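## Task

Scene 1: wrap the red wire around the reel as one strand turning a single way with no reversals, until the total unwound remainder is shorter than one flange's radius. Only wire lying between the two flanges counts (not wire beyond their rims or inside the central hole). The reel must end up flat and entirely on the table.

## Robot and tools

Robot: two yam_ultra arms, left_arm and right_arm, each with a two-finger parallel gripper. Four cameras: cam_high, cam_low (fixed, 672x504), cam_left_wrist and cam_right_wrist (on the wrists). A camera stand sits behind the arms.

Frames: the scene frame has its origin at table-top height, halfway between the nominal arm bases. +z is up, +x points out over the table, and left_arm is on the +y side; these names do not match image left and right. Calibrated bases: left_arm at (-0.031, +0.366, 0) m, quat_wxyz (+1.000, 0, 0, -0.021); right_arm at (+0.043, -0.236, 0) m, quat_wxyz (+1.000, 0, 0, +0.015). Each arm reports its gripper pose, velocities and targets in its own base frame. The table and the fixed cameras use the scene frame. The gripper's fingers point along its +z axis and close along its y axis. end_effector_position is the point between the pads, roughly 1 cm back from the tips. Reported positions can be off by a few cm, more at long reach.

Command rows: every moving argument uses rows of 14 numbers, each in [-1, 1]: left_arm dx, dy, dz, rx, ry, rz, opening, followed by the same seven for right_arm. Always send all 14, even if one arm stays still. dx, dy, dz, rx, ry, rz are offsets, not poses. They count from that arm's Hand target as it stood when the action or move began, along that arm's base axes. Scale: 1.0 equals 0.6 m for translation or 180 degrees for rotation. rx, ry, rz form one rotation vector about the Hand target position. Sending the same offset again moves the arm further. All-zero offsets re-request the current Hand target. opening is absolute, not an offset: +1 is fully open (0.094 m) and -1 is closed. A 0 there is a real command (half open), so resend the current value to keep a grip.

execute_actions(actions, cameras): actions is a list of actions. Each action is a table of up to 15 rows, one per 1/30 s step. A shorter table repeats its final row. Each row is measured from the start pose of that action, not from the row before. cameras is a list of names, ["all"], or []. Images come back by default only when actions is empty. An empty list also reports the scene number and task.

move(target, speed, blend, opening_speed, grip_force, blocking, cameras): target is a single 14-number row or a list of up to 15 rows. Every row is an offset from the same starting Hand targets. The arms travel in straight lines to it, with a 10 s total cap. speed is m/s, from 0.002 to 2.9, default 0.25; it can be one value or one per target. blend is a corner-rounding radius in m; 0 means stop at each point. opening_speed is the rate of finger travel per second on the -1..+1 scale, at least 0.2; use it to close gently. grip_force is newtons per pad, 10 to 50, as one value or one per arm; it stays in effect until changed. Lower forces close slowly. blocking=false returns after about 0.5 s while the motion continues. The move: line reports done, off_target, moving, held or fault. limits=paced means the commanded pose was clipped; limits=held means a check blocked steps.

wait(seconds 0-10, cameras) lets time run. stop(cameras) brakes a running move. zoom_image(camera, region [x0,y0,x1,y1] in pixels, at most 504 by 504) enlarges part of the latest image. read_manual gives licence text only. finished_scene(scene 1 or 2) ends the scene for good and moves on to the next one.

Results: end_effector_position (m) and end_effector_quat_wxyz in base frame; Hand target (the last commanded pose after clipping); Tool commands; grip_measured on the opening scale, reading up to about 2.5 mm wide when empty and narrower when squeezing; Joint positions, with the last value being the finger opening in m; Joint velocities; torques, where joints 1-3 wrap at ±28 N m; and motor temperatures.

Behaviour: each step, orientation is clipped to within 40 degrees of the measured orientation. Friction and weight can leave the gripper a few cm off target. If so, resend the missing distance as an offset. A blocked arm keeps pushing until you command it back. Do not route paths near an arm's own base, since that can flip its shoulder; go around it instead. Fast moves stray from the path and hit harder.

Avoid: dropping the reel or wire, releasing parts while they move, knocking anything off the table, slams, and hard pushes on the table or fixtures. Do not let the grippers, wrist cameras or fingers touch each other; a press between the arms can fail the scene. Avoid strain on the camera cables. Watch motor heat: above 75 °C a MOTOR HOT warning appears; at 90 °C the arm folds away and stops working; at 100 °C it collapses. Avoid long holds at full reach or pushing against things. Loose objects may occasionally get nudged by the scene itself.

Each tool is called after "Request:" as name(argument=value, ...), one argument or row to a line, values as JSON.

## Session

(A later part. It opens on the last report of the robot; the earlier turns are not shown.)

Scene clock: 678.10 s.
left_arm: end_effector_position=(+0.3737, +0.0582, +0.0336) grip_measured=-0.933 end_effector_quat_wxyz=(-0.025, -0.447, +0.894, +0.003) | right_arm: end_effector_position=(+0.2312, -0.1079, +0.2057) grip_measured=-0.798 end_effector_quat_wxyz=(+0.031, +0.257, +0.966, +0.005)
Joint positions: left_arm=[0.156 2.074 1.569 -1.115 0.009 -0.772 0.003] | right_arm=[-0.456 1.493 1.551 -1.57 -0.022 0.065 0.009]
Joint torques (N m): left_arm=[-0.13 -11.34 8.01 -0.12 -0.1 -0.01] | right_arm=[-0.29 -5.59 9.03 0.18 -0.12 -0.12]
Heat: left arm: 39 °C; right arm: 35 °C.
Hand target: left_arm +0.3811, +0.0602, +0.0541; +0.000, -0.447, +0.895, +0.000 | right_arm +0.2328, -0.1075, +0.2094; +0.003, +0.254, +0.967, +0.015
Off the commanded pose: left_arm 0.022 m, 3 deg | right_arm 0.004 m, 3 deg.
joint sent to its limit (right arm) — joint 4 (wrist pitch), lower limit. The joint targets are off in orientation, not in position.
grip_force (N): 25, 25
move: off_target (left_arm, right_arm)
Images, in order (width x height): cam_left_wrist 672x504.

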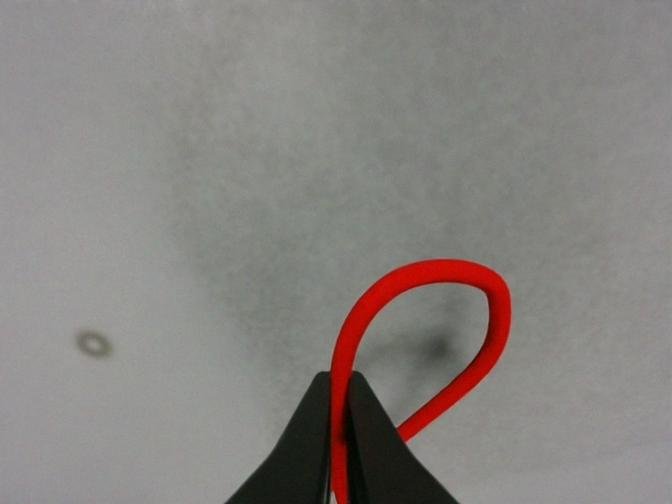

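Request:
move(
  target=[
    [0.098,-0.217,0.005,0,0,-0.067,-1,0,0,0,0,0,0,-0.8],
    [0.16,-0.433,0.005,0,0,-0.289,-1,0,0,0,0,0,0,-0.8],
  ],
  cameras=["cam_left_wrist","cam_high","cam_low"],
  speed=0.12,
  blend=[0.04,0],
)

Request:
zoom_image(
  camera="cam_high",
  region=[150, 150, 370, 320],
)

Request:
zoom_image(
  camera="cam_low",
  region=[378, 225, 478, 310],
)

Scene clock: 684.43 s.
left_arm: end_effector_position=(+0.4766, -0.1966, +0.0575) grip_measured=-0.933 end_effector_quat_wxyz=(+0.030, -0.017, +0.999, -0.016) | right_arm: end_effector_position=(+0.2312, -0.1079, +0.2057) grip_measured=-0.798 end_effector_quat_wxyz=(+0.031, +0.257, +0.966, +0.005)
Joint positions: left_arm=[-0.391 2.689 2.745 -1.558 0.007 -0.424 0.003] | right_arm=[-0.456 1.493 1.551 -1.57 -0.022 0.065 0.009]
Joint torques (N m): left_arm=[-0.58 -10.71 8.28 0.11 -0.07 0.1] | right_arm=[-0.32 -5.6 8.99 0.21 -0.14 -0.12]
Motor temperatures (°C): left_arm=[27 39 34 23 23 24 25] | right_arm=[23 34 29 27 22 24 24]
Heat: left arm: 39 °C; right arm: 34 °C.
Hand target: left_arm +0.4771, -0.1996, +0.0571; +0.000, -0.009, +1.000, +0.000 | right_arm +0.2328, -0.1075, +0.2094; +0.003, +0.254, +0.967, +0.015
Off the commanded pose: left_arm 0.003 m, 4 deg | right_arm 0.004 m, 3 deg.
joint sent to its limit (left arm) — joint 4 (wrist pitch), lower limit. The joint targets are off in orientation, not in position.
joint sent to its limit (right arm) — joint 4 (wrist pitch), lower limit. The joint targets are off in orientation, not in position.
grip_force (N): 25, 25
move: off_target (left_arm, right_arm)
Images, in order (width x height): cam_high 672x504, cam_low 672x504, cam_left_wrist 672x504.

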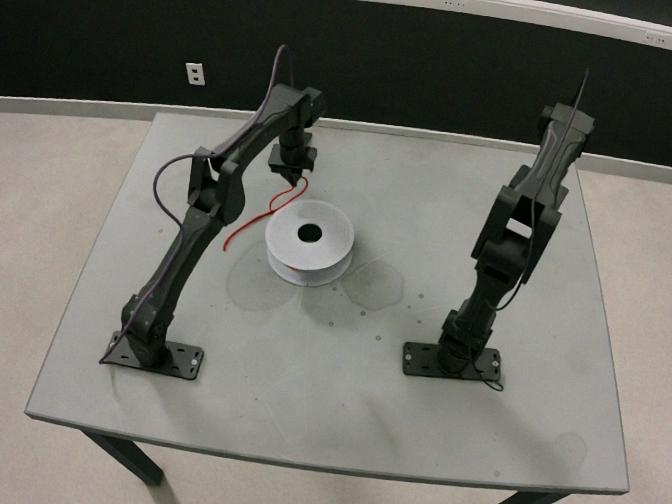

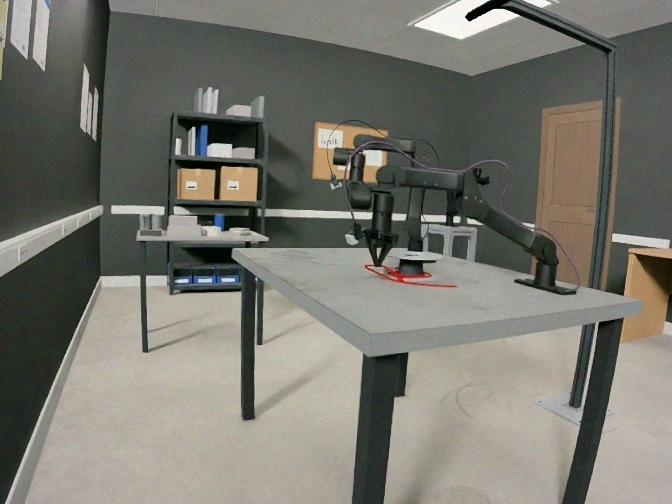

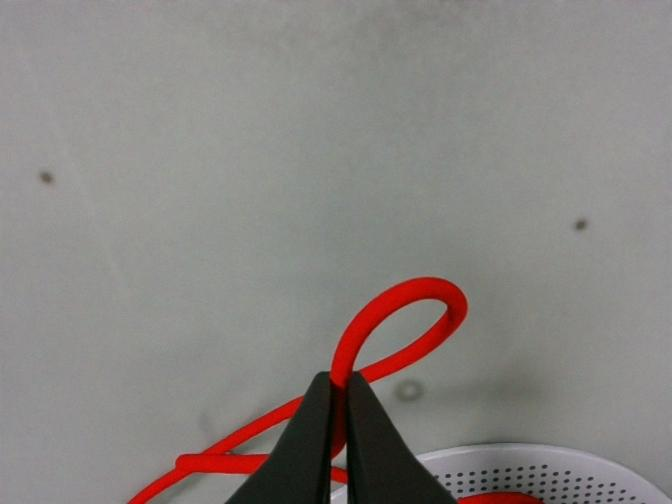

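Scaled by 2.291 from the camera's 672x504 image, which has a finer 960x720 frame.

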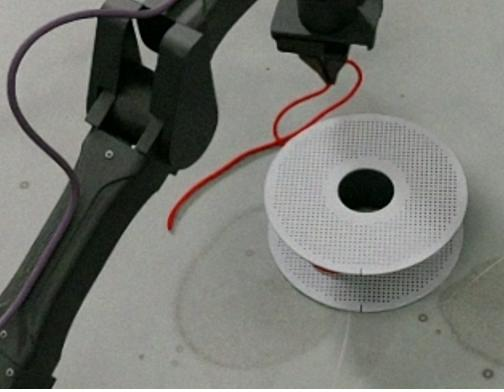

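Scaled by 5.040 from the camera's 672x504 image, which has a finer 960x720 frame.

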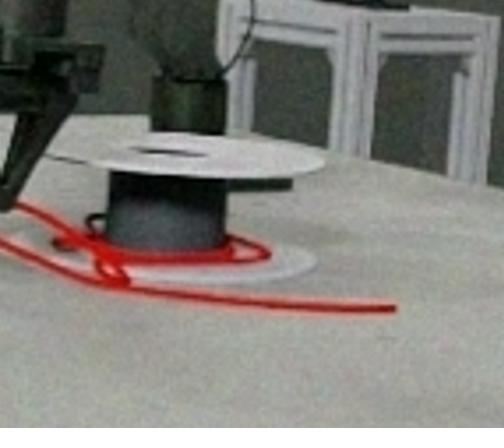

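Request:
move(
  target=[
    [-0.062,-0.276,0,0,0,-0.361,-1,0,0,0,0,0,0,-0.8],
    [-0.22,-0.342,0.0,0,0,-0.572,-1,0,0,0,0,0,0,-0.8],
  ],
  cameras=["cam_left_wrist","cam_high","cam_low"],
  speed=0.12,
  blend=[0.04,0],
)

Request:
zoom_image(
  camera="cam_high",
  region=[150, 150, 370, 320],
)

Request:
zoom_image(
  camera="cam_low",
  region=[378, 225, 478, 310],
)

Scene clock: 696.70 s.
left_arm: end_effector_position=(+0.3470, -0.4004, +0.0512) grip_measured=-0.933 end_effector_quat_wxyz=(+0.054, +0.770, +0.635, +0.002) | right_arm: end_effector_position=(+0.2312, -0.1079, +0.2057) grip_measured=-0.798 end_effector_quat_wxyz=(+0.031, +0.257, +0.966, +0.005)
Joint positions: left_arm=[-0.859 2.751 2.839 -1.55 -0.001 0.903 0.003] | right_arm=[-0.456 1.493 1.551 -1.57 -0.022 0.065 0.009]
Joint torques (N m): left_arm=[-0.66 -11.81 8.28 0.19 0.01 0.05] | right_arm=[-0.35 -5.63 8.99 0.19 -0.13 -0.11]
Heat: left arm: 41 °C; right arm: 34 °C.
Hand target: left_arm +0.3451, -0.4049, +0.0571; +0.000, +0.777, +0.630, +0.000 | right_arm +0.2328, -0.1075, +0.2094; +0.003, +0.254, +0.967, +0.015
Off the commanded pose: left_arm 0.008 m, 6 deg | right_arm 0.004 m, 3 deg.
elbow stopped short (left arm): the move would have taken joint 3 (elbow) straighter than the controller allows.
joint sent to its limit (right arm) — joint 4 (wrist pitch), lower limit. The joint targets are off in orientation, not in position.
grip_force (N): 25, 25
move: off_target (left_arm, right_arm)
Images, in order (width x height): cam_high 672x504, cam_low 672x504, cam_left_wrist 672x504.

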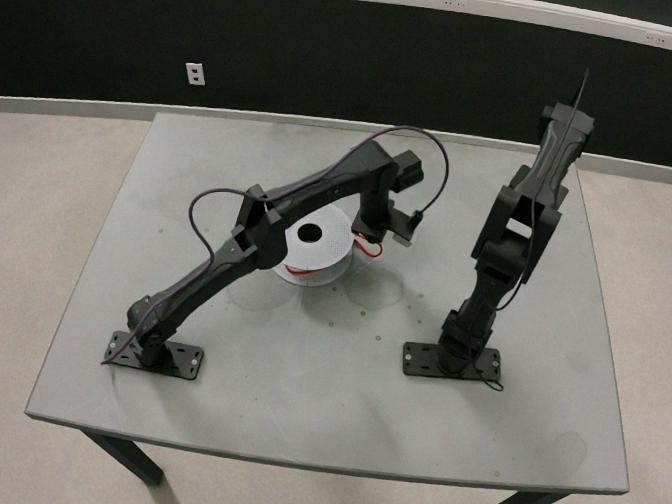

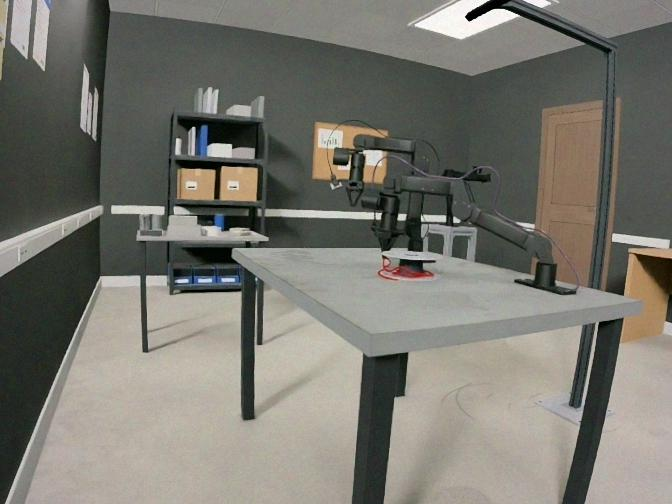

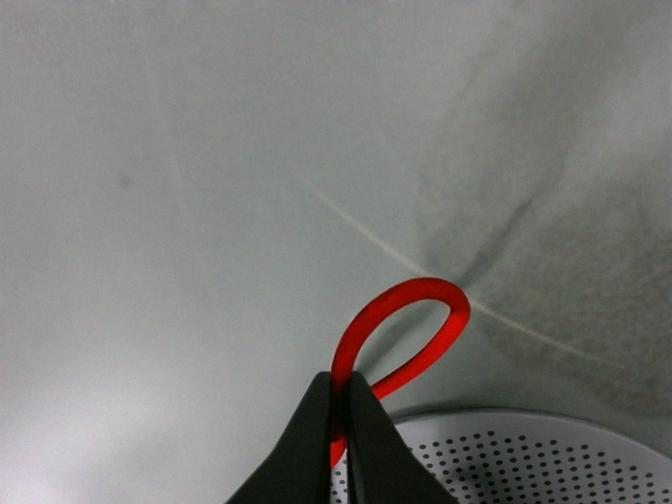

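Scaled by 2.291 from the camera's 672x504 image, which has a finer 960x720 frame.

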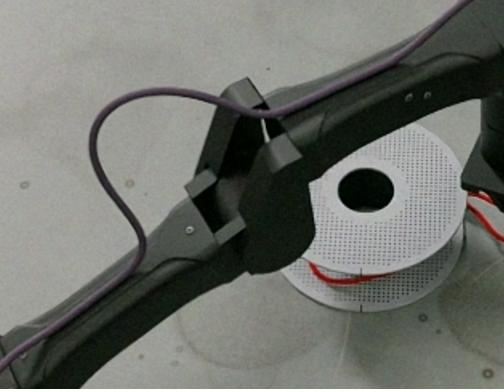

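Scaled by 5.040 from the camera's 672x504 image, which has a finer 960x720 frame.

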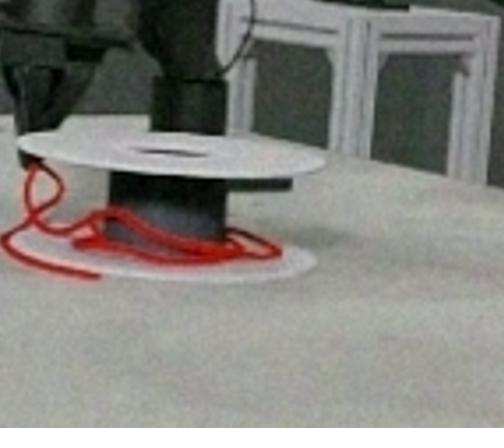

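Request:
move(
  target=[
    [-0.192,0.05,0,0,0,-0.267,-1,0,0,0,0,0,0,-0.8],
    [-0.25,0.125,0.0,0,0,-0.367,-1,0,0,0,0,0,0,-0.8],
  ],
  cameras=["cam_left_wrist","cam_high","cam_low"],
  speed=0.12,
  blend=[0.03,0],
)

Request:
zoom_image(
  camera="cam_high",
  region=[200, 150, 420, 320],
)

Request:
zoom_image(
  camera="cam_low",
  region=[378, 225, 478, 310],
)

Scene clock: 703.40 s.
left_arm: end_effector_position=(+0.1993, -0.3261, +0.0441) grip_measured=-0.933 end_effector_quat_wxyz=(-0.019, +0.993, +0.114, -0.002) | right_arm: end_effector_position=(+0.2312, -0.1079, +0.2057) grip_measured=-0.798 end_effector_quat_wxyz=(+0.031, +0.257, +0.966, +0.005)
Joint positions: left_arm=[-1.03 2.066 1.601 -1.141 -0.011 1.882 0.003] | right_arm=[-0.456 1.493 1.551 -1.57 -0.022 0.065 0.009]
Joint torques (N m): left_arm=[-0.76 -11.48 4.9 0.07 0.11 0.11] | right_arm=[-0.34 -5.57 9.03 0.19 -0.12 -0.12]
Heat: left arm: 43 °C; right arm: 34 °C.
Hand target: left_arm +0.1951, -0.3298, +0.0570; +0.000, +0.994, +0.105, +0.000 | right_arm +0.2328, -0.1075, +0.2094; +0.003, +0.254, +0.967, +0.015
Off the commanded pose: left_arm 0.014 m, 2 deg | right_arm 0.004 m, 3 deg.
joint sent to its limit (right arm) — joint 4 (wrist pitch), lower limit. The joint targets are off in orientation, not in position.
grip_force (N): 25, 25
move: off_target (left_arm, right_arm)
Images, in order (width x height): cam_high 672x504, cam_low 672x504, cam_left_wrist 672x504.

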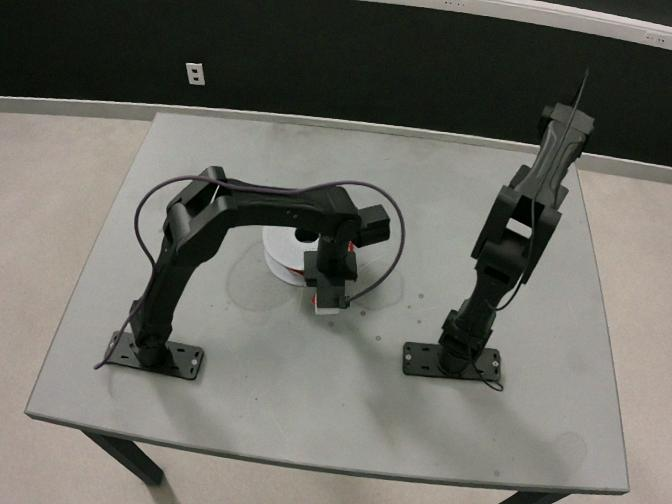

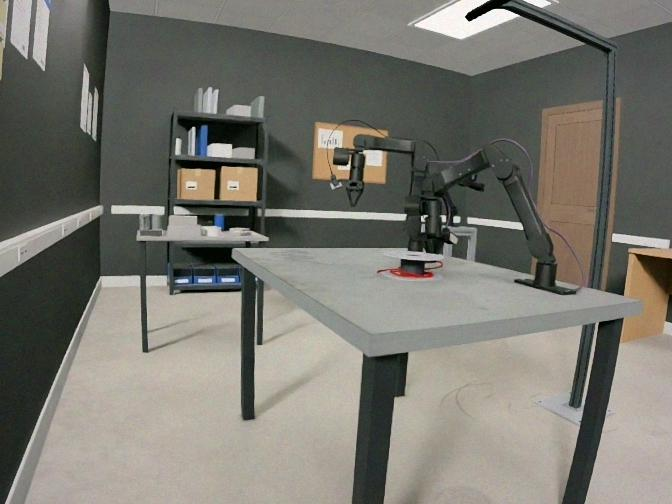

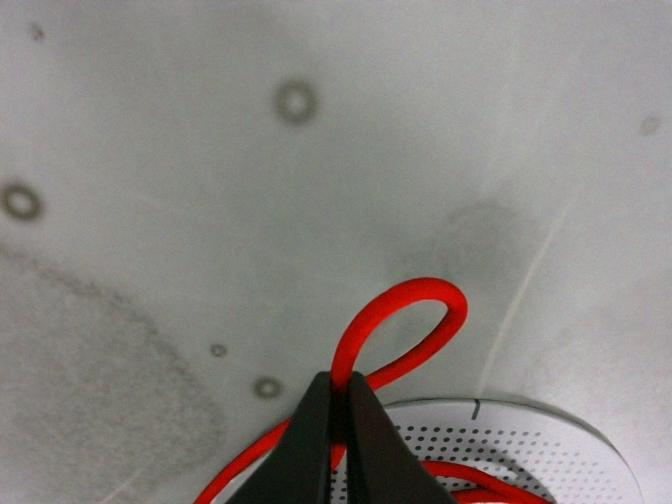

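Scaled by 2.291 from the camera's 672x504 image, which has a finer 960x720 frame.

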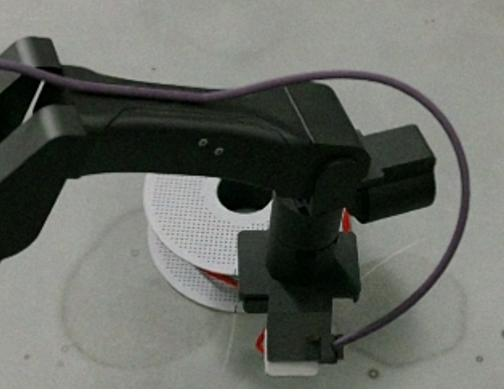

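Scaled by 5.040 from the camera's 672x504 image, which has a finer 960x720 frame.

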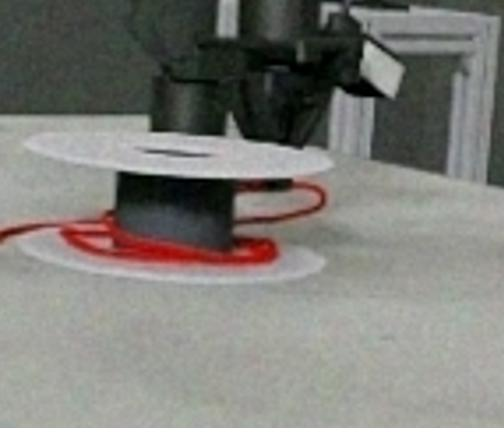

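Request:
move(
  target=[
    [-0.0385,0.133,0,0,0,0.03,-1,0,0,0,0,0,0,-0.8],
    [0.0,0.30,0.0,0,0,0.1,-1,0,0,0,0,0,0,-0.8],
  ],
  cameras=["cam_left_wrist","cam_high","cam_low"],
  speed=0.1,
  blend=[0.03,0],
)

Request:
zoom_image(
  camera="cam_high",
  region=[200, 150, 420, 320],
)

Request:
zoom_image(
  camera="cam_low",
  region=[378, 225, 478, 310],
)

Scene clock: 707.97 s.
left_arm: end_effector_position=(+0.1982, -0.1523, +0.0531) grip_measured=-0.933 end_effector_quat_wxyz=(-0.005, +0.965, +0.261, +0.001) | right_arm: end_effector_position=(+0.2312, -0.1079, +0.2057) grip_measured=-0.798 end_effector_quat_wxyz=(+0.031, +0.257, +0.966, +0.005)
Joint positions: left_arm=[-0.665 1.541 0.983 -1.02 -0.008 1.949 0.003] | right_arm=[-0.456 1.493 1.551 -1.57 -0.022 0.065 0.009]
Joint torques (N m): left_arm=[0.5 -6.28 4.81 0 0.07 0.08] | right_arm=[-0.28 -5.48 8.94 0.19 -0.13 -0.11]
Heat: left arm: 43 °C; right arm: 34 °C.
Hand target: left_arm +0.1951, -0.1499, +0.0571; +0.000, +0.966, +0.259, +0.000 | right_arm +0.2328, -0.1075, +0.2094; +0.003, +0.254, +0.967, +0.015
Off the commanded pose: left_arm 0.006 m, 1 deg | right_arm 0.004 m, 3 deg.
joint sent to its limit (right arm) — joint 4 (wrist pitch), lower limit. The joint targets are off in orientation, not in position.
grip_force (N): 25, 25
move: off_target (right_arm)
Images, in order (width x height): cam_high 672x504, cam_low 672x504, cam_left_wrist 672x504.

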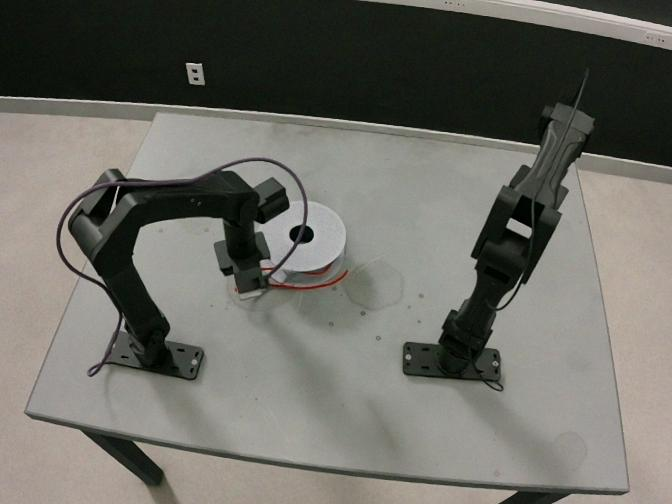

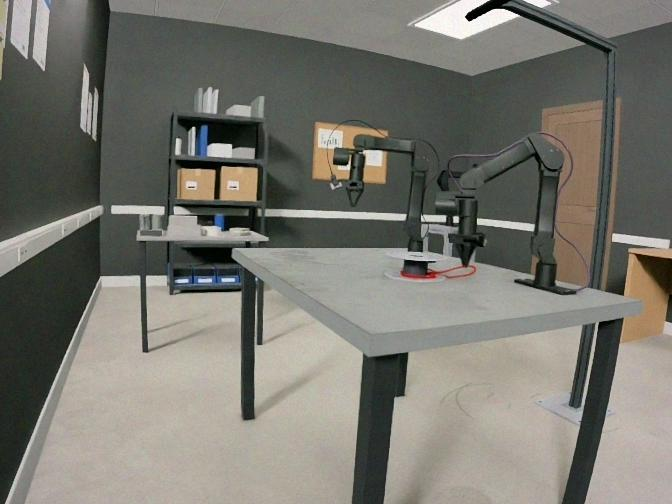

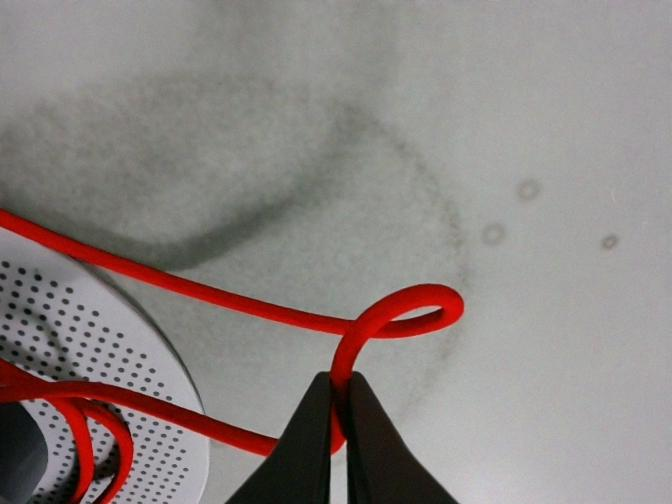

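Scaled by 2.291 from the camera's 672x504 image, which has a finer 960x720 frame.

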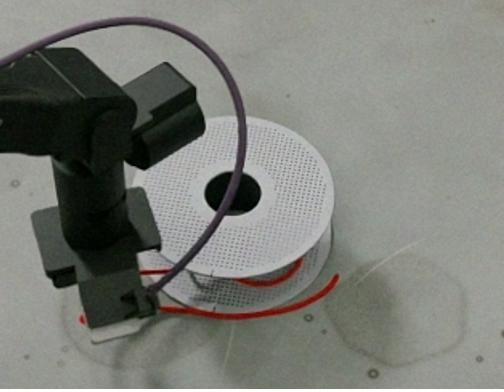

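Scaled by 5.040 from the camera's 672x504 image, which has a finer 960x720 frame.

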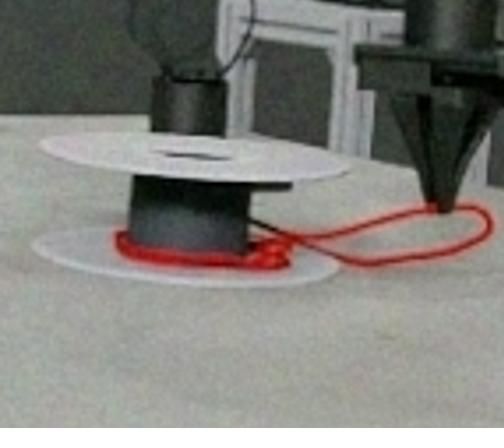

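Request:
move(
  target=[
    [0.0,0.0,-0.06,0,0,0,-1,0,0,0,0,0,0,-0.8],
    [0.0,0.0,-0.06,0,0,0,-0.5,0,0,0,0,0,0,-0.8],
    [0.0,0.05,0.2,0,0,0,-0.5,0,0,0,0,0,0,-0.8],
  ],
  cameras=["cam_left_wrist","cam_high","cam_low"],
  speed=0.1,
)

Request:
zoom_image(
  camera="cam_high",
  region=[200, 150, 420, 320],
)

Request:
zoom_image(
  camera="cam_low",
  region=[378, 225, 478, 310],
)

Scene clock: 713.67 s.
left_arm: end_effector_position=(+0.1959, -0.1209, +0.1668) grip_measured=-0.502 end_effector_quat_wxyz=(-0.011, +0.965, +0.260, -0.005) | right_arm: end_effector_position=(+0.2312, -0.1079, +0.2057) grip_measured=-0.798 end_effector_quat_wxyz=(+0.031, +0.257, +0.966, +0.005)
Joint positions: left_arm=[-0.563 1.443 1.35 -1.499 -0.008 2.052 0.023] | right_arm=[-0.456 1.493 1.551 -1.57 -0.022 0.065 0.009]
Joint torques (N m): left_arm=[0.66 -5.09 8.03 -0.12 0.07 0.08] | right_arm=[-0.24 -5.61 9.06 0.18 -0.14 -0.12]
Heat: left arm: 41 °C; right arm: 34 °C.
Hand target: left_arm +0.1951, -0.1199, +0.1771; +0.000, +0.966, +0.259, +0.000 | right_arm +0.2328, -0.1075, +0.2094; +0.003, +0.254, +0.967, +0.015
Off the commanded pose: left_arm 0.010 m, 1 deg | right_arm 0.004 m, 3 deg.
joint sent to its limit (right arm) — joint 4 (wrist pitch), lower limit. The joint targets are off in orientation, not in position.
grip_force (N): 25, 25
move: off_target (right_arm)
Images, in order (width x height): cam_high 672x504, cam_low 672x504, cam_left_wrist 672x504.

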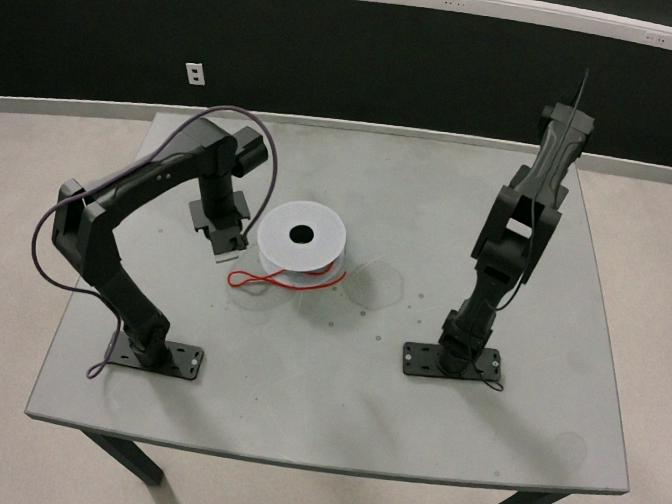

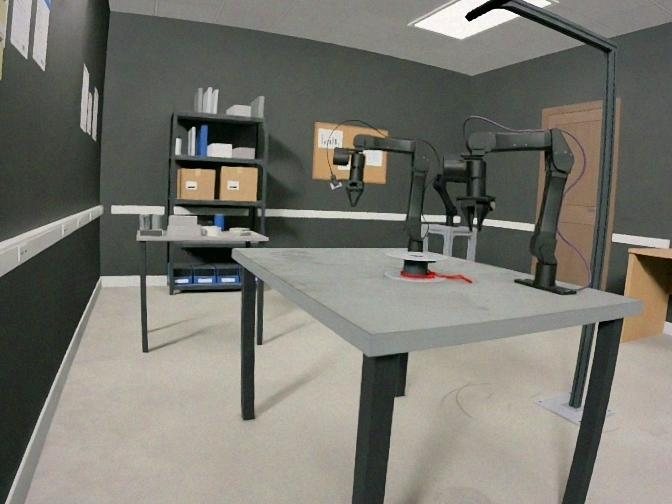

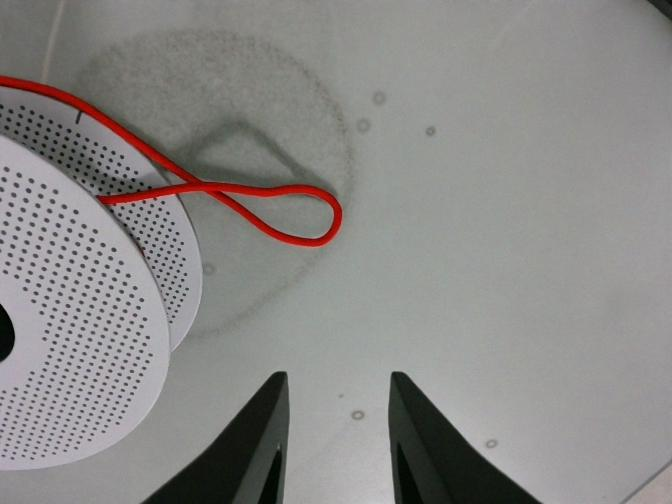

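Scaled by 2.291 from the camera's 672x504 image, which has a finer 960x720 frame.

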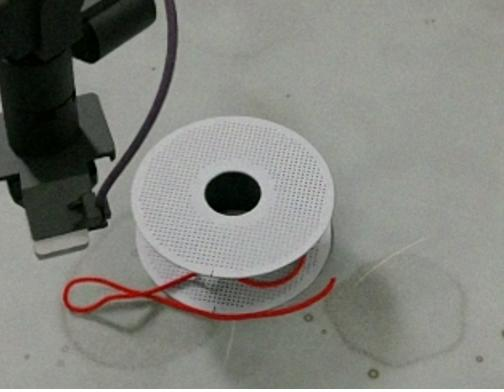

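Scaled by 5.040 from the camera's 672x504 image, which has a finer 960x720 frame.

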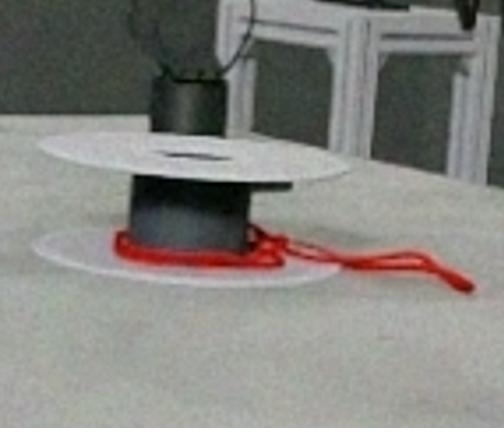

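Request:
move(
  target=[
    [0.1,0.33,0.0,0,0,0.5,-0.5,0.005,0.3,0,0,0,-0.05,-0.85],
    [0.1,0.33,0.0,0,0,0.9,-0.5,0.005,0.7425,-0.066,0,0,-0.14,-0.85],
  ],
  cameras=["cam_right_wrist"],
  speed=0.3,
)

Scene clock: 729.13 s.
left_arm: end_effector_position=(+0.2507, +0.0764, +0.1719) grip_measured=-0.502 end_effector_quat_wxyz=(-0.008, -0.099, +0.995, +0.000) | right_arm: end_effector_position=(+0.2340, +0.3400, +0.1720) grip_measured=-0.848 end_effector_quat_wxyz=(+0.000, +0.455, +0.890, +0.037)
Joint positions: left_arm=[0.29 1.56 1.478 -1.505 -0.004 0.091 0.023] | right_arm=[0.961 2.102 2.167 -1.561 -0.011 1.906 0.007]
Joint torques (N m): left_arm=[0.36 -4.23 8.21 0.05 0.04 -0.08] | right_arm=[0.05 -10.92 9.01 0.13 0.16 0.1]
Heat: left arm: 39 °C; right arm: 33 °C.
Hand target: left_arm +0.2551, +0.0781, +0.1770; +0.000, -0.105, +0.994, +0.000 | right_arm +0.2359, +0.3379, +0.1697; +0.006, +0.459, +0.889, +0.014
Off the commanded pose: left_arm 0.007 m, 1 deg | right_arm 0.004 m, 3 deg.
joint sent to its limit (right arm) — joint 4 (wrist pitch), lower limit. The joint targets still meet the commanded pose.
grip_force (N): 25, 25
move: off_target (right_arm)
Images, in order (width x height): cam_right_wrist 672x504.

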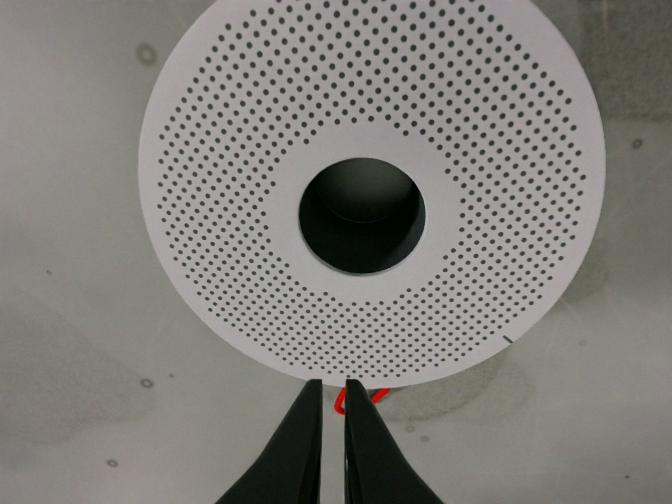

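Request:
move(
  target=[
    [0,0,0,0,0,0,-0.5,0,-0.013,-0.13,0,0,0,-0.85],
    [0,0,0,0,0,0,-0.5,0,-0.013,-0.196,0,0,0,-0.85],
  ],
  speed=0.08,
)

Request:
move(
  target=[0,0,0,0,0,0,-0.5,0,0,0,0,0,0,0.02],
  opening_speed=0.3,
)

Request:
move(
  target=[
    [0,0,0,0,0,0,-0.5,0,0,0,0,0,0.5,0.02],
    [0,0,0,0,0,0,-0.5,0,0,0,0,0,0.98,0.02],
  ],
  cameras=["cam_low","cam_high"],
  speed=0.2,
)

Request:
zoom_image(
  camera="cam_high",
  region=[200, 150, 420, 320],
)

Request:
zoom_image(
  camera="cam_low",
  region=[378, 225, 478, 310],
)

Scene clock: 734.03 s.
left_arm: end_effector_position=(+0.2507, +0.0764, +0.1719) grip_measured=-0.502 end_effector_quat_wxyz=(-0.008, -0.100, +0.995, +0.000) | right_arm: end_effector_position=(+0.2312, +0.3353, +0.0504) grip_measured=-0.848 end_effector_quat_wxyz=(-0.004, +0.455, +0.890, +0.013)
Joint positions: left_arm=[0.29 1.56 1.478 -1.505 -0.004 0.09 0.023] | right_arm=[0.96 2.1 1.679 -1.125 -0.01 1.906 0.007]
Joint torques (N m): left_arm=[0.38 -4.21 8.21 0.05 0.04 -0.07] | right_arm=[-0.91 -13.87 5.97 0.32 0.16 -0.02]
Heat: left arm: 39 °C; right arm: 34 °C.
Hand target: left_arm +0.2551, +0.0781, +0.1770; +0.000, -0.105, +0.994, +0.000 | right_arm +0.2359, +0.3301, +0.0521; +0.006, +0.458, +0.889, +0.014
Off the commanded pose: left_arm 0.007 m, 1 deg | right_arm 0.007 m, 1 deg.
grip_force (N): 25, 25
move: done

Scene clock: 737.13 s.
left_arm: end_effector_position=(+0.2507, +0.0764, +0.1719) grip_measured=-0.502 end_effector_quat_wxyz=(-0.008, -0.100, +0.995, +0.000) | right_arm: end_effector_position=(+0.2334, +0.3364, +0.0623) grip_measured=-0.143 end_effector_quat_wxyz=(+0.000, +0.456, +0.890, +0.028)
Joint positions: left_arm=[0.29 1.56 1.478 -1.505 -0.004 0.09 0.023] | right_arm=[0.958 2.07 1.679 -1.124 -0.008 1.906 0.04]
Joint torques (N m): left_arm=[0.39 -4.23 8.2 0.05 0.04 -0.07] | right_arm=[-0.69 -11.23 6.01 0.38 0.11 -0.04]
Heat: left arm: 38 °C; right arm: 34 °C.
Hand target: left_arm +0.2551, +0.0781, +0.1770; +0.000, -0.105, +0.994, +0.000 | right_arm +0.2359, +0.3301, +0.0520; +0.006, +0.458, +0.889, +0.014
Off the commanded pose: left_arm 0.007 m, 1 deg | right_arm 0.012 m, 2 deg.
grip_force (N): 25, 25
move: off_target (right_arm)

Scene clock: 746.13 s.
left_arm: end_effector_position=(+0.2507, +0.0764, +0.1719) grip_measured=-0.502 end_effector_quat_wxyz=(-0.008, -0.100, +0.995, +0.000) | right_arm: end_effector_position=(+0.2377, +0.3342, +0.0717) grip_measured=-0.007 end_effector_quat_wxyz=(-0.017, +0.867, -0.497, -0.009)
Joint positions: left_arm=[0.29 1.56 1.478 -1.505 -0.004 0.09 0.023] | right_arm=[0.941 2.092 1.751 -1.199 -0.021 -1.16 0.047]
Joint torques (N m): left_arm=[0.36 -4.23 8.2 0.05 0.04 -0.06] | right_arm=[0.16 -8.62 7.34 0.16 0.09 -0.28]
Heat: left arm: 38 °C; right arm: 34 °C.
Hand target: left_arm +0.2551, +0.0781, +0.1770; +0.000, -0.105, +0.994, +0.000 | right_arm +0.2359, +0.3301, +0.0521; +0.014, +0.874, -0.486, -0.006
Off the commanded pose: left_arm 0.007 m, 1 deg | right_arm 0.020 m, 4 deg.
grip_force (N): 25, 25
move: off_target (right_arm)
Images, in order (width x height): cam_high 672x504, cam_low 672x504.

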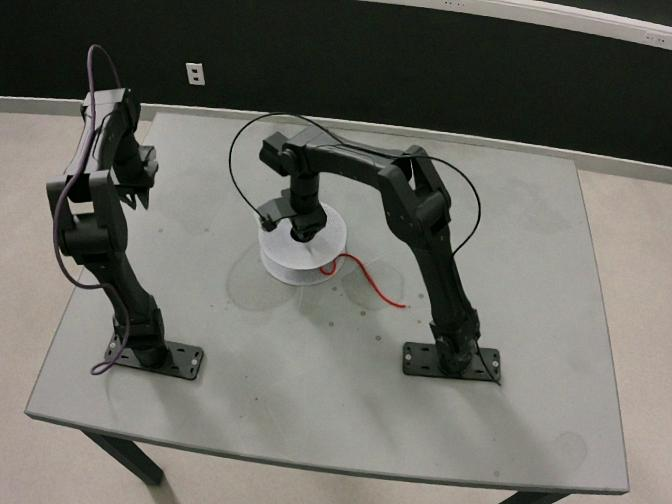

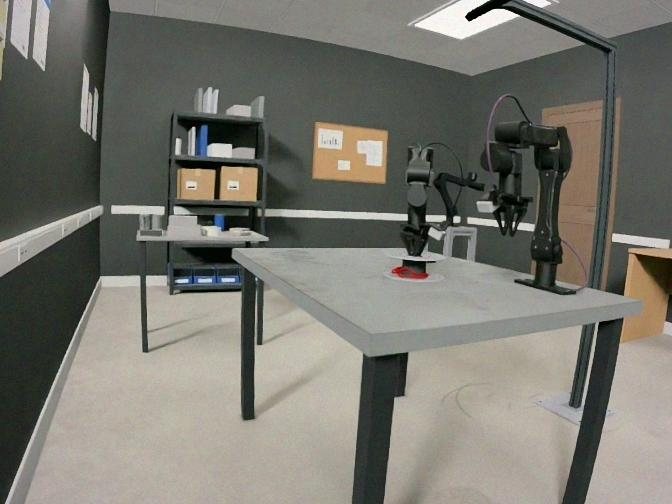

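Scaled by 2.291 from the camera's 672x504 image, which has a finer 960x720 frame.

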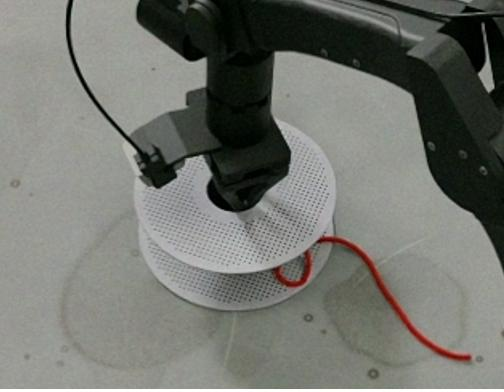

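Scaled by 5.040 from the camera's 672x504 image, which has a finer 960x720 frame.

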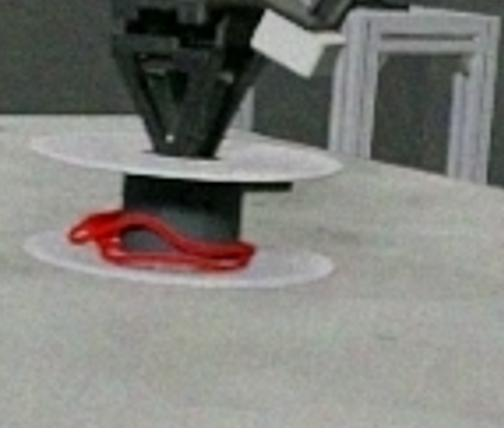

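Request:
move(
  target=[
    [0,0,0,0,0,0,-0.5,0,0,0,0,0,0,-0.8],
    [0,0,0,0,0,0,-0.5,0,0,0,0,0,-0.5,-0.8],
    [0,0,0,0,0,0,-0.5,0,0,0,0,0,-0.98,-0.8],
  ],
  speed=[0.6,0.6,0.6],
)

Request:
move(
  target=[0,0,0,0,0,0,-0.5,0,0,0,0,0,0,0.02],
  opening_speed=0.3,
)

Request:
move(
  target=[
    [0,0,0,0,0,0,-0.5,0,0,0,0,0,0.5,0.02],
    [0,0,0,0,0,0,-0.5,0,0,0,0,0,0.85,0.02],
  ],
  cameras=["cam_low","cam_high"],
  speed=0.2,
)

Request:
zoom_image(
  camera="cam_high",
  region=[200, 150, 420, 320],
)

Request:
zoom_image(
  camera="cam_low",
  region=[378, 225, 478, 310],
)

Scene clock: 755.97 s.
left_arm: end_effector_position=(+0.2507, +0.0764, +0.1719) grip_measured=-0.502 end_effector_quat_wxyz=(-0.008, -0.100, +0.995, +0.000) | right_arm: end_effector_position=(+0.2368, +0.3329, +0.0432) grip_measured=-0.798 end_effector_quat_wxyz=(-0.006, +0.457, +0.889, +0.008)
Joint positions: left_arm=[0.29 1.56 1.478 -1.505 -0.004 0.09 0.023] | right_arm=[0.944 2.121 1.681 -1.117 -0.014 1.894 0.009]
Joint torques (N m): left_arm=[0.36 -4.25 8.21 0.05 0.03 -0.07] | right_arm=[0.69 -15.86 5.78 0.23 0.2 0.11]
Heat: left arm: 37 °C; right arm: 36 °C.
Hand target: left_arm +0.2551, +0.0781, +0.1770; +0.000, -0.105, +0.994, +0.000 | right_arm +0.2360, +0.3301, +0.0522; +0.006, +0.459, +0.889, +0.014
Off the commanded pose: left_arm 0.007 m, 1 deg | right_arm 0.009 m, 2 deg.
grip_force (N): 25, 25
move: done

Scene clock: 758.90 s.
left_arm: end_effector_position=(+0.2507, +0.0764, +0.1719) grip_measured=-0.502 end_effector_quat_wxyz=(-0.008, -0.100, +0.995, +0.000) | right_arm: end_effector_position=(+0.2385, +0.3342, +0.0651) grip_measured=-0.095 end_effector_quat_wxyz=(+0.000, +0.459, +0.888, +0.032)
Joint positions: left_arm=[0.29 1.56 1.478 -1.505 -0.004 0.09 0.023] | right_arm=[0.944 2.064 1.681 -1.123 -0.009 1.899 0.043]
Joint torques (N m): left_arm=[0.36 -4.23 8.2 0.05 0.04 -0.07] | right_arm=[0.51 -10.7 5.91 0.41 0.14 0.03]
Heat: left arm: 37 °C; right arm: 37 °C.
Hand target: left_arm +0.2551, +0.0781, +0.1770; +0.000, -0.105, +0.994, +0.000 | right_arm +0.2359, +0.3301, +0.0521; +0.006, +0.458, +0.889, +0.014
Off the commanded pose: left_arm 0.007 m, 1 deg | right_arm 0.014 m, 2 deg.
grip_force (N): 25, 25
move: off_target (right_arm)

Scene clock: 766.87 s.
left_arm: end_effector_position=(+0.2507, +0.0764, +0.1719) grip_measured=-0.502 end_effector_quat_wxyz=(-0.008, -0.100, +0.995, +0.000) | right_arm: end_effector_position=(+0.2388, +0.3353, +0.0710) grip_measured=-0.017 end_effector_quat_wxyz=(-0.020, +0.750, -0.661, -0.013)
Joint positions: left_arm=[0.29 1.56 1.478 -1.505 -0.004 0.09 0.023] | right_arm=[0.94 2.088 1.742 -1.183 -0.022 -0.756 0.046]
Joint torques (N m): left_arm=[0.38 -4.22 8.2 0.05 0.04 -0.07] | right_arm=[-0.17 -8.72 7.53 0.11 -0.02 -0.26]
Heat: left arm: 37 °C; right arm: 36 °C.
Hand target: left_arm +0.2551, +0.0781, +0.1770; +0.000, -0.105, +0.994, +0.000 | right_arm +0.2359, +0.3301, +0.0521; +0.013, +0.757, -0.653, -0.009
Off the commanded pose: left_arm 0.007 m, 1 deg | right_arm 0.020 m, 4 deg.
grip_force (N): 25, 25
move: off_target (right_arm)
Images, in order (width x height): cam_high 672x504, cam_low 672x504.

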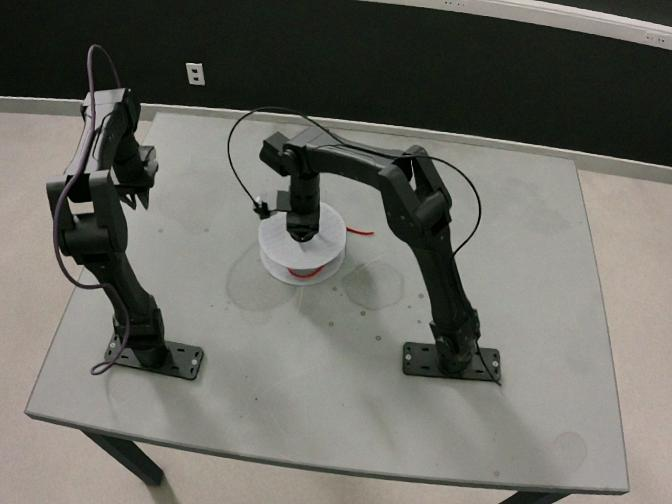

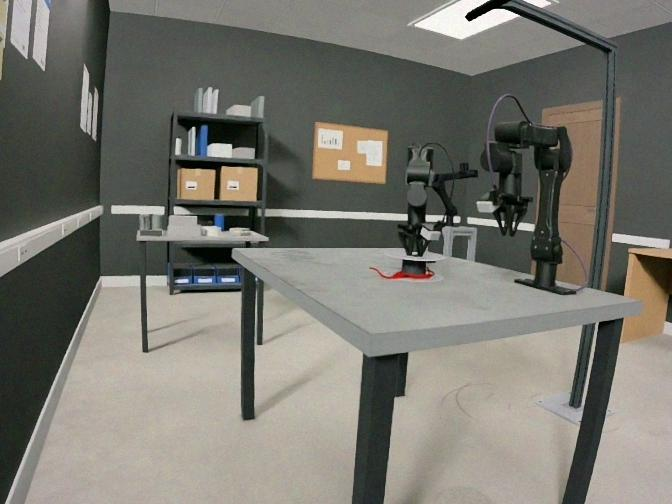

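Scaled by 2.291 from the camera's 672x504 image, which has a finer 960x720 frame.

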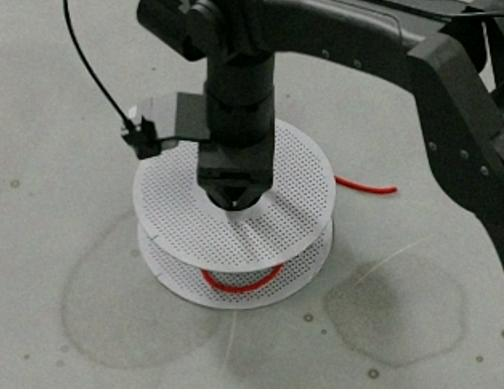

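Scaled by 5.040 from the camera's 672x504 image, which has a finer 960x720 frame.

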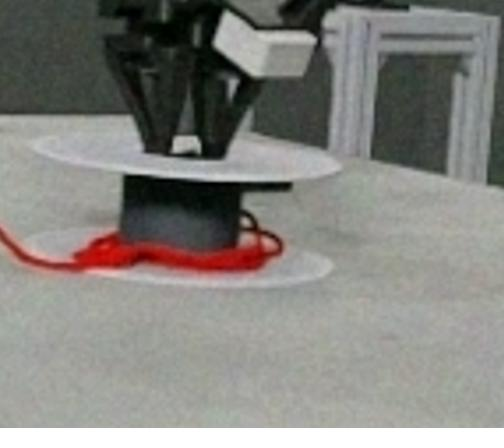

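Request:
move(
  target=[
    [0,0,0,0,0,0,-0.5,0,0,0,0,0,0,-0.8],
    [0,0,0,0,0,0,-0.5,0,0,0,0,0,-0.45,-0.8],
    [0,0,0,0,0,0,-0.5,0,0,0,0,0,-0.86,-0.8],
  ],
  speed=[0.6,0.6,0.6],
)

Request:
move(
  target=[0,0,0,0,0,0,-0.5,0,0,0,0,0,0,0.02],
  opening_speed=0.3,
)

Request:
move(
  target=[
    [0,0,0,0,0,0,-0.5,0,0,0,0,0,0.4,0.02],
  ],
  cameras=["cam_low","cam_high"],
  speed=0.2,
)

Request:
zoom_image(
  camera="cam_high",
  region=[200, 150, 420, 320],
)

Request:
zoom_image(
  camera="cam_low",
  region=[378, 225, 478, 310],
)

Scene clock: 775.53 s.
left_arm: end_effector_position=(+0.2507, +0.0764, +0.1719) grip_measured=-0.502 end_effector_quat_wxyz=(-0.008, -0.100, +0.995, +0.000) | right_arm: end_effector_position=(+0.2369, +0.3333, +0.0451) grip_measured=-0.798 end_effector_quat_wxyz=(-0.005, +0.471, +0.882, +0.010)
Joint positions: left_arm=[0.29 1.56 1.478 -1.505 -0.004 0.09 0.023] | right_arm=[0.945 2.115 1.68 -1.116 -0.012 1.926 0.009]
Joint torques (N m): left_arm=[0.36 -4.25 8.2 0.04 0.03 -0.06] | right_arm=[0.59 -15.34 5.83 0.22 0.18 0.13]
Heat: left arm: 36 °C; right arm: 37 °C.
Hand target: left_arm +0.2551, +0.0781, +0.1770; +0.000, -0.105, +0.994, +0.000 | right_arm +0.2359, +0.3301, +0.0521; +0.006, +0.472, +0.881, +0.014
Off the commanded pose: left_arm 0.007 m, 1 deg | right_arm 0.008 m, 1 deg.
grip_force (N): 25, 25
move: done

Scene clock: 778.47 s.
left_arm: end_effector_position=(+0.2507, +0.0764, +0.1719) grip_measured=-0.502 end_effector_quat_wxyz=(-0.008, -0.100, +0.995, +0.000) | right_arm: end_effector_position=(+0.2386, +0.3345, +0.0644) grip_measured=-0.106 end_effector_quat_wxyz=(+0.000, +0.473, +0.881, +0.033)
Joint positions: left_arm=[0.29 1.56 1.478 -1.505 -0.004 0.09 0.023] | right_arm=[0.945 2.066 1.68 -1.121 -0.009 1.93 0.042]
Joint torques (N m): left_arm=[0.36 -4.23 8.18 0.05 0.04 -0.06] | right_arm=[0.53 -10.91 5.86 0.37 0.16 0.06]
Heat: left arm: 36 °C; right arm: 38 °C.
Hand target: left_arm +0.2551, +0.0781, +0.1770; +0.000, -0.105, +0.994, +0.000 | right_arm +0.2359, +0.3301, +0.0521; +0.006, +0.472, +0.881, +0.015
Off the commanded pose: left_arm 0.007 m, 1 deg | right_arm 0.013 m, 2 deg.
grip_force (N): 25, 25
move: off_target (right_arm)

Scene clock: 782.37 s.
left_arm: end_effector_position=(+0.2507, +0.0764, +0.1719) grip_measured=-0.502 end_effector_quat_wxyz=(-0.008, -0.100, +0.995, +0.000) | right_arm: end_effector_position=(+0.2394, +0.3338, +0.0687) grip_measured=-0.043 end_effector_quat_wxyz=(+0.019, -0.125, +0.992, +0.029)
Joint positions: left_arm=[0.29 1.56 1.478 -1.505 -0.004 0.09 0.023] | right_arm=[0.941 2.058 1.686 -1.13 -0.012 0.691 0.045]
Joint torques (N m): left_arm=[0.38 -4.23 8.2 0.05 0.04 -0.07] | right_arm=[-0.58 -9.39 6.9 0.28 -0.19 -0.3]
Heat: left arm: 36 °C; right arm: 38 °C.
Hand target: left_arm +0.2551, +0.0781, +0.1770; +0.000, -0.105, +0.994, +0.000 | right_arm +0.2360, +0.3301, +0.0522; -0.003, -0.136, +0.991, +0.015
Off the commanded pose: left_arm 0.007 m, 1 deg | right_arm 0.017 m, 3 deg.
grip_force (N): 25, 25
move: off_target (right_arm)
Images, in order (width x height): cam_high 672x504, cam_low 672x504.

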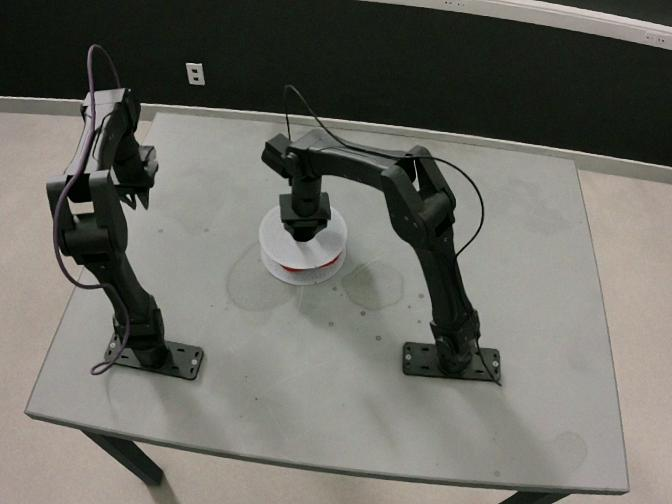

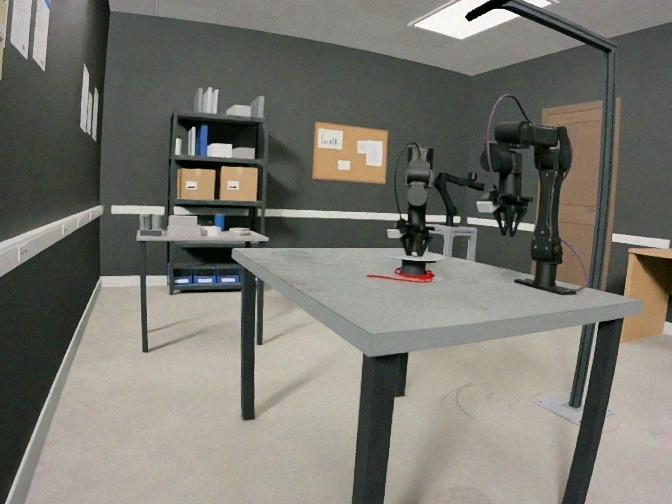

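Scaled by 2.291 from the camera's 672x504 image, which has a finer 960x720 frame.

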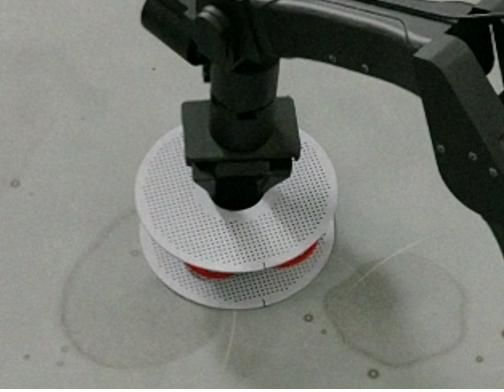

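Scaled by 5.040 from the camera's 672x504 image, which has a finer 960x720 frame.

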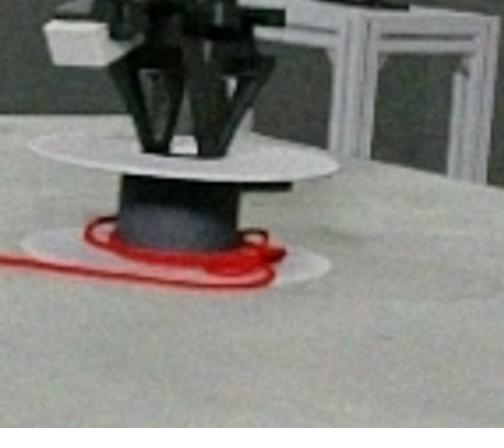

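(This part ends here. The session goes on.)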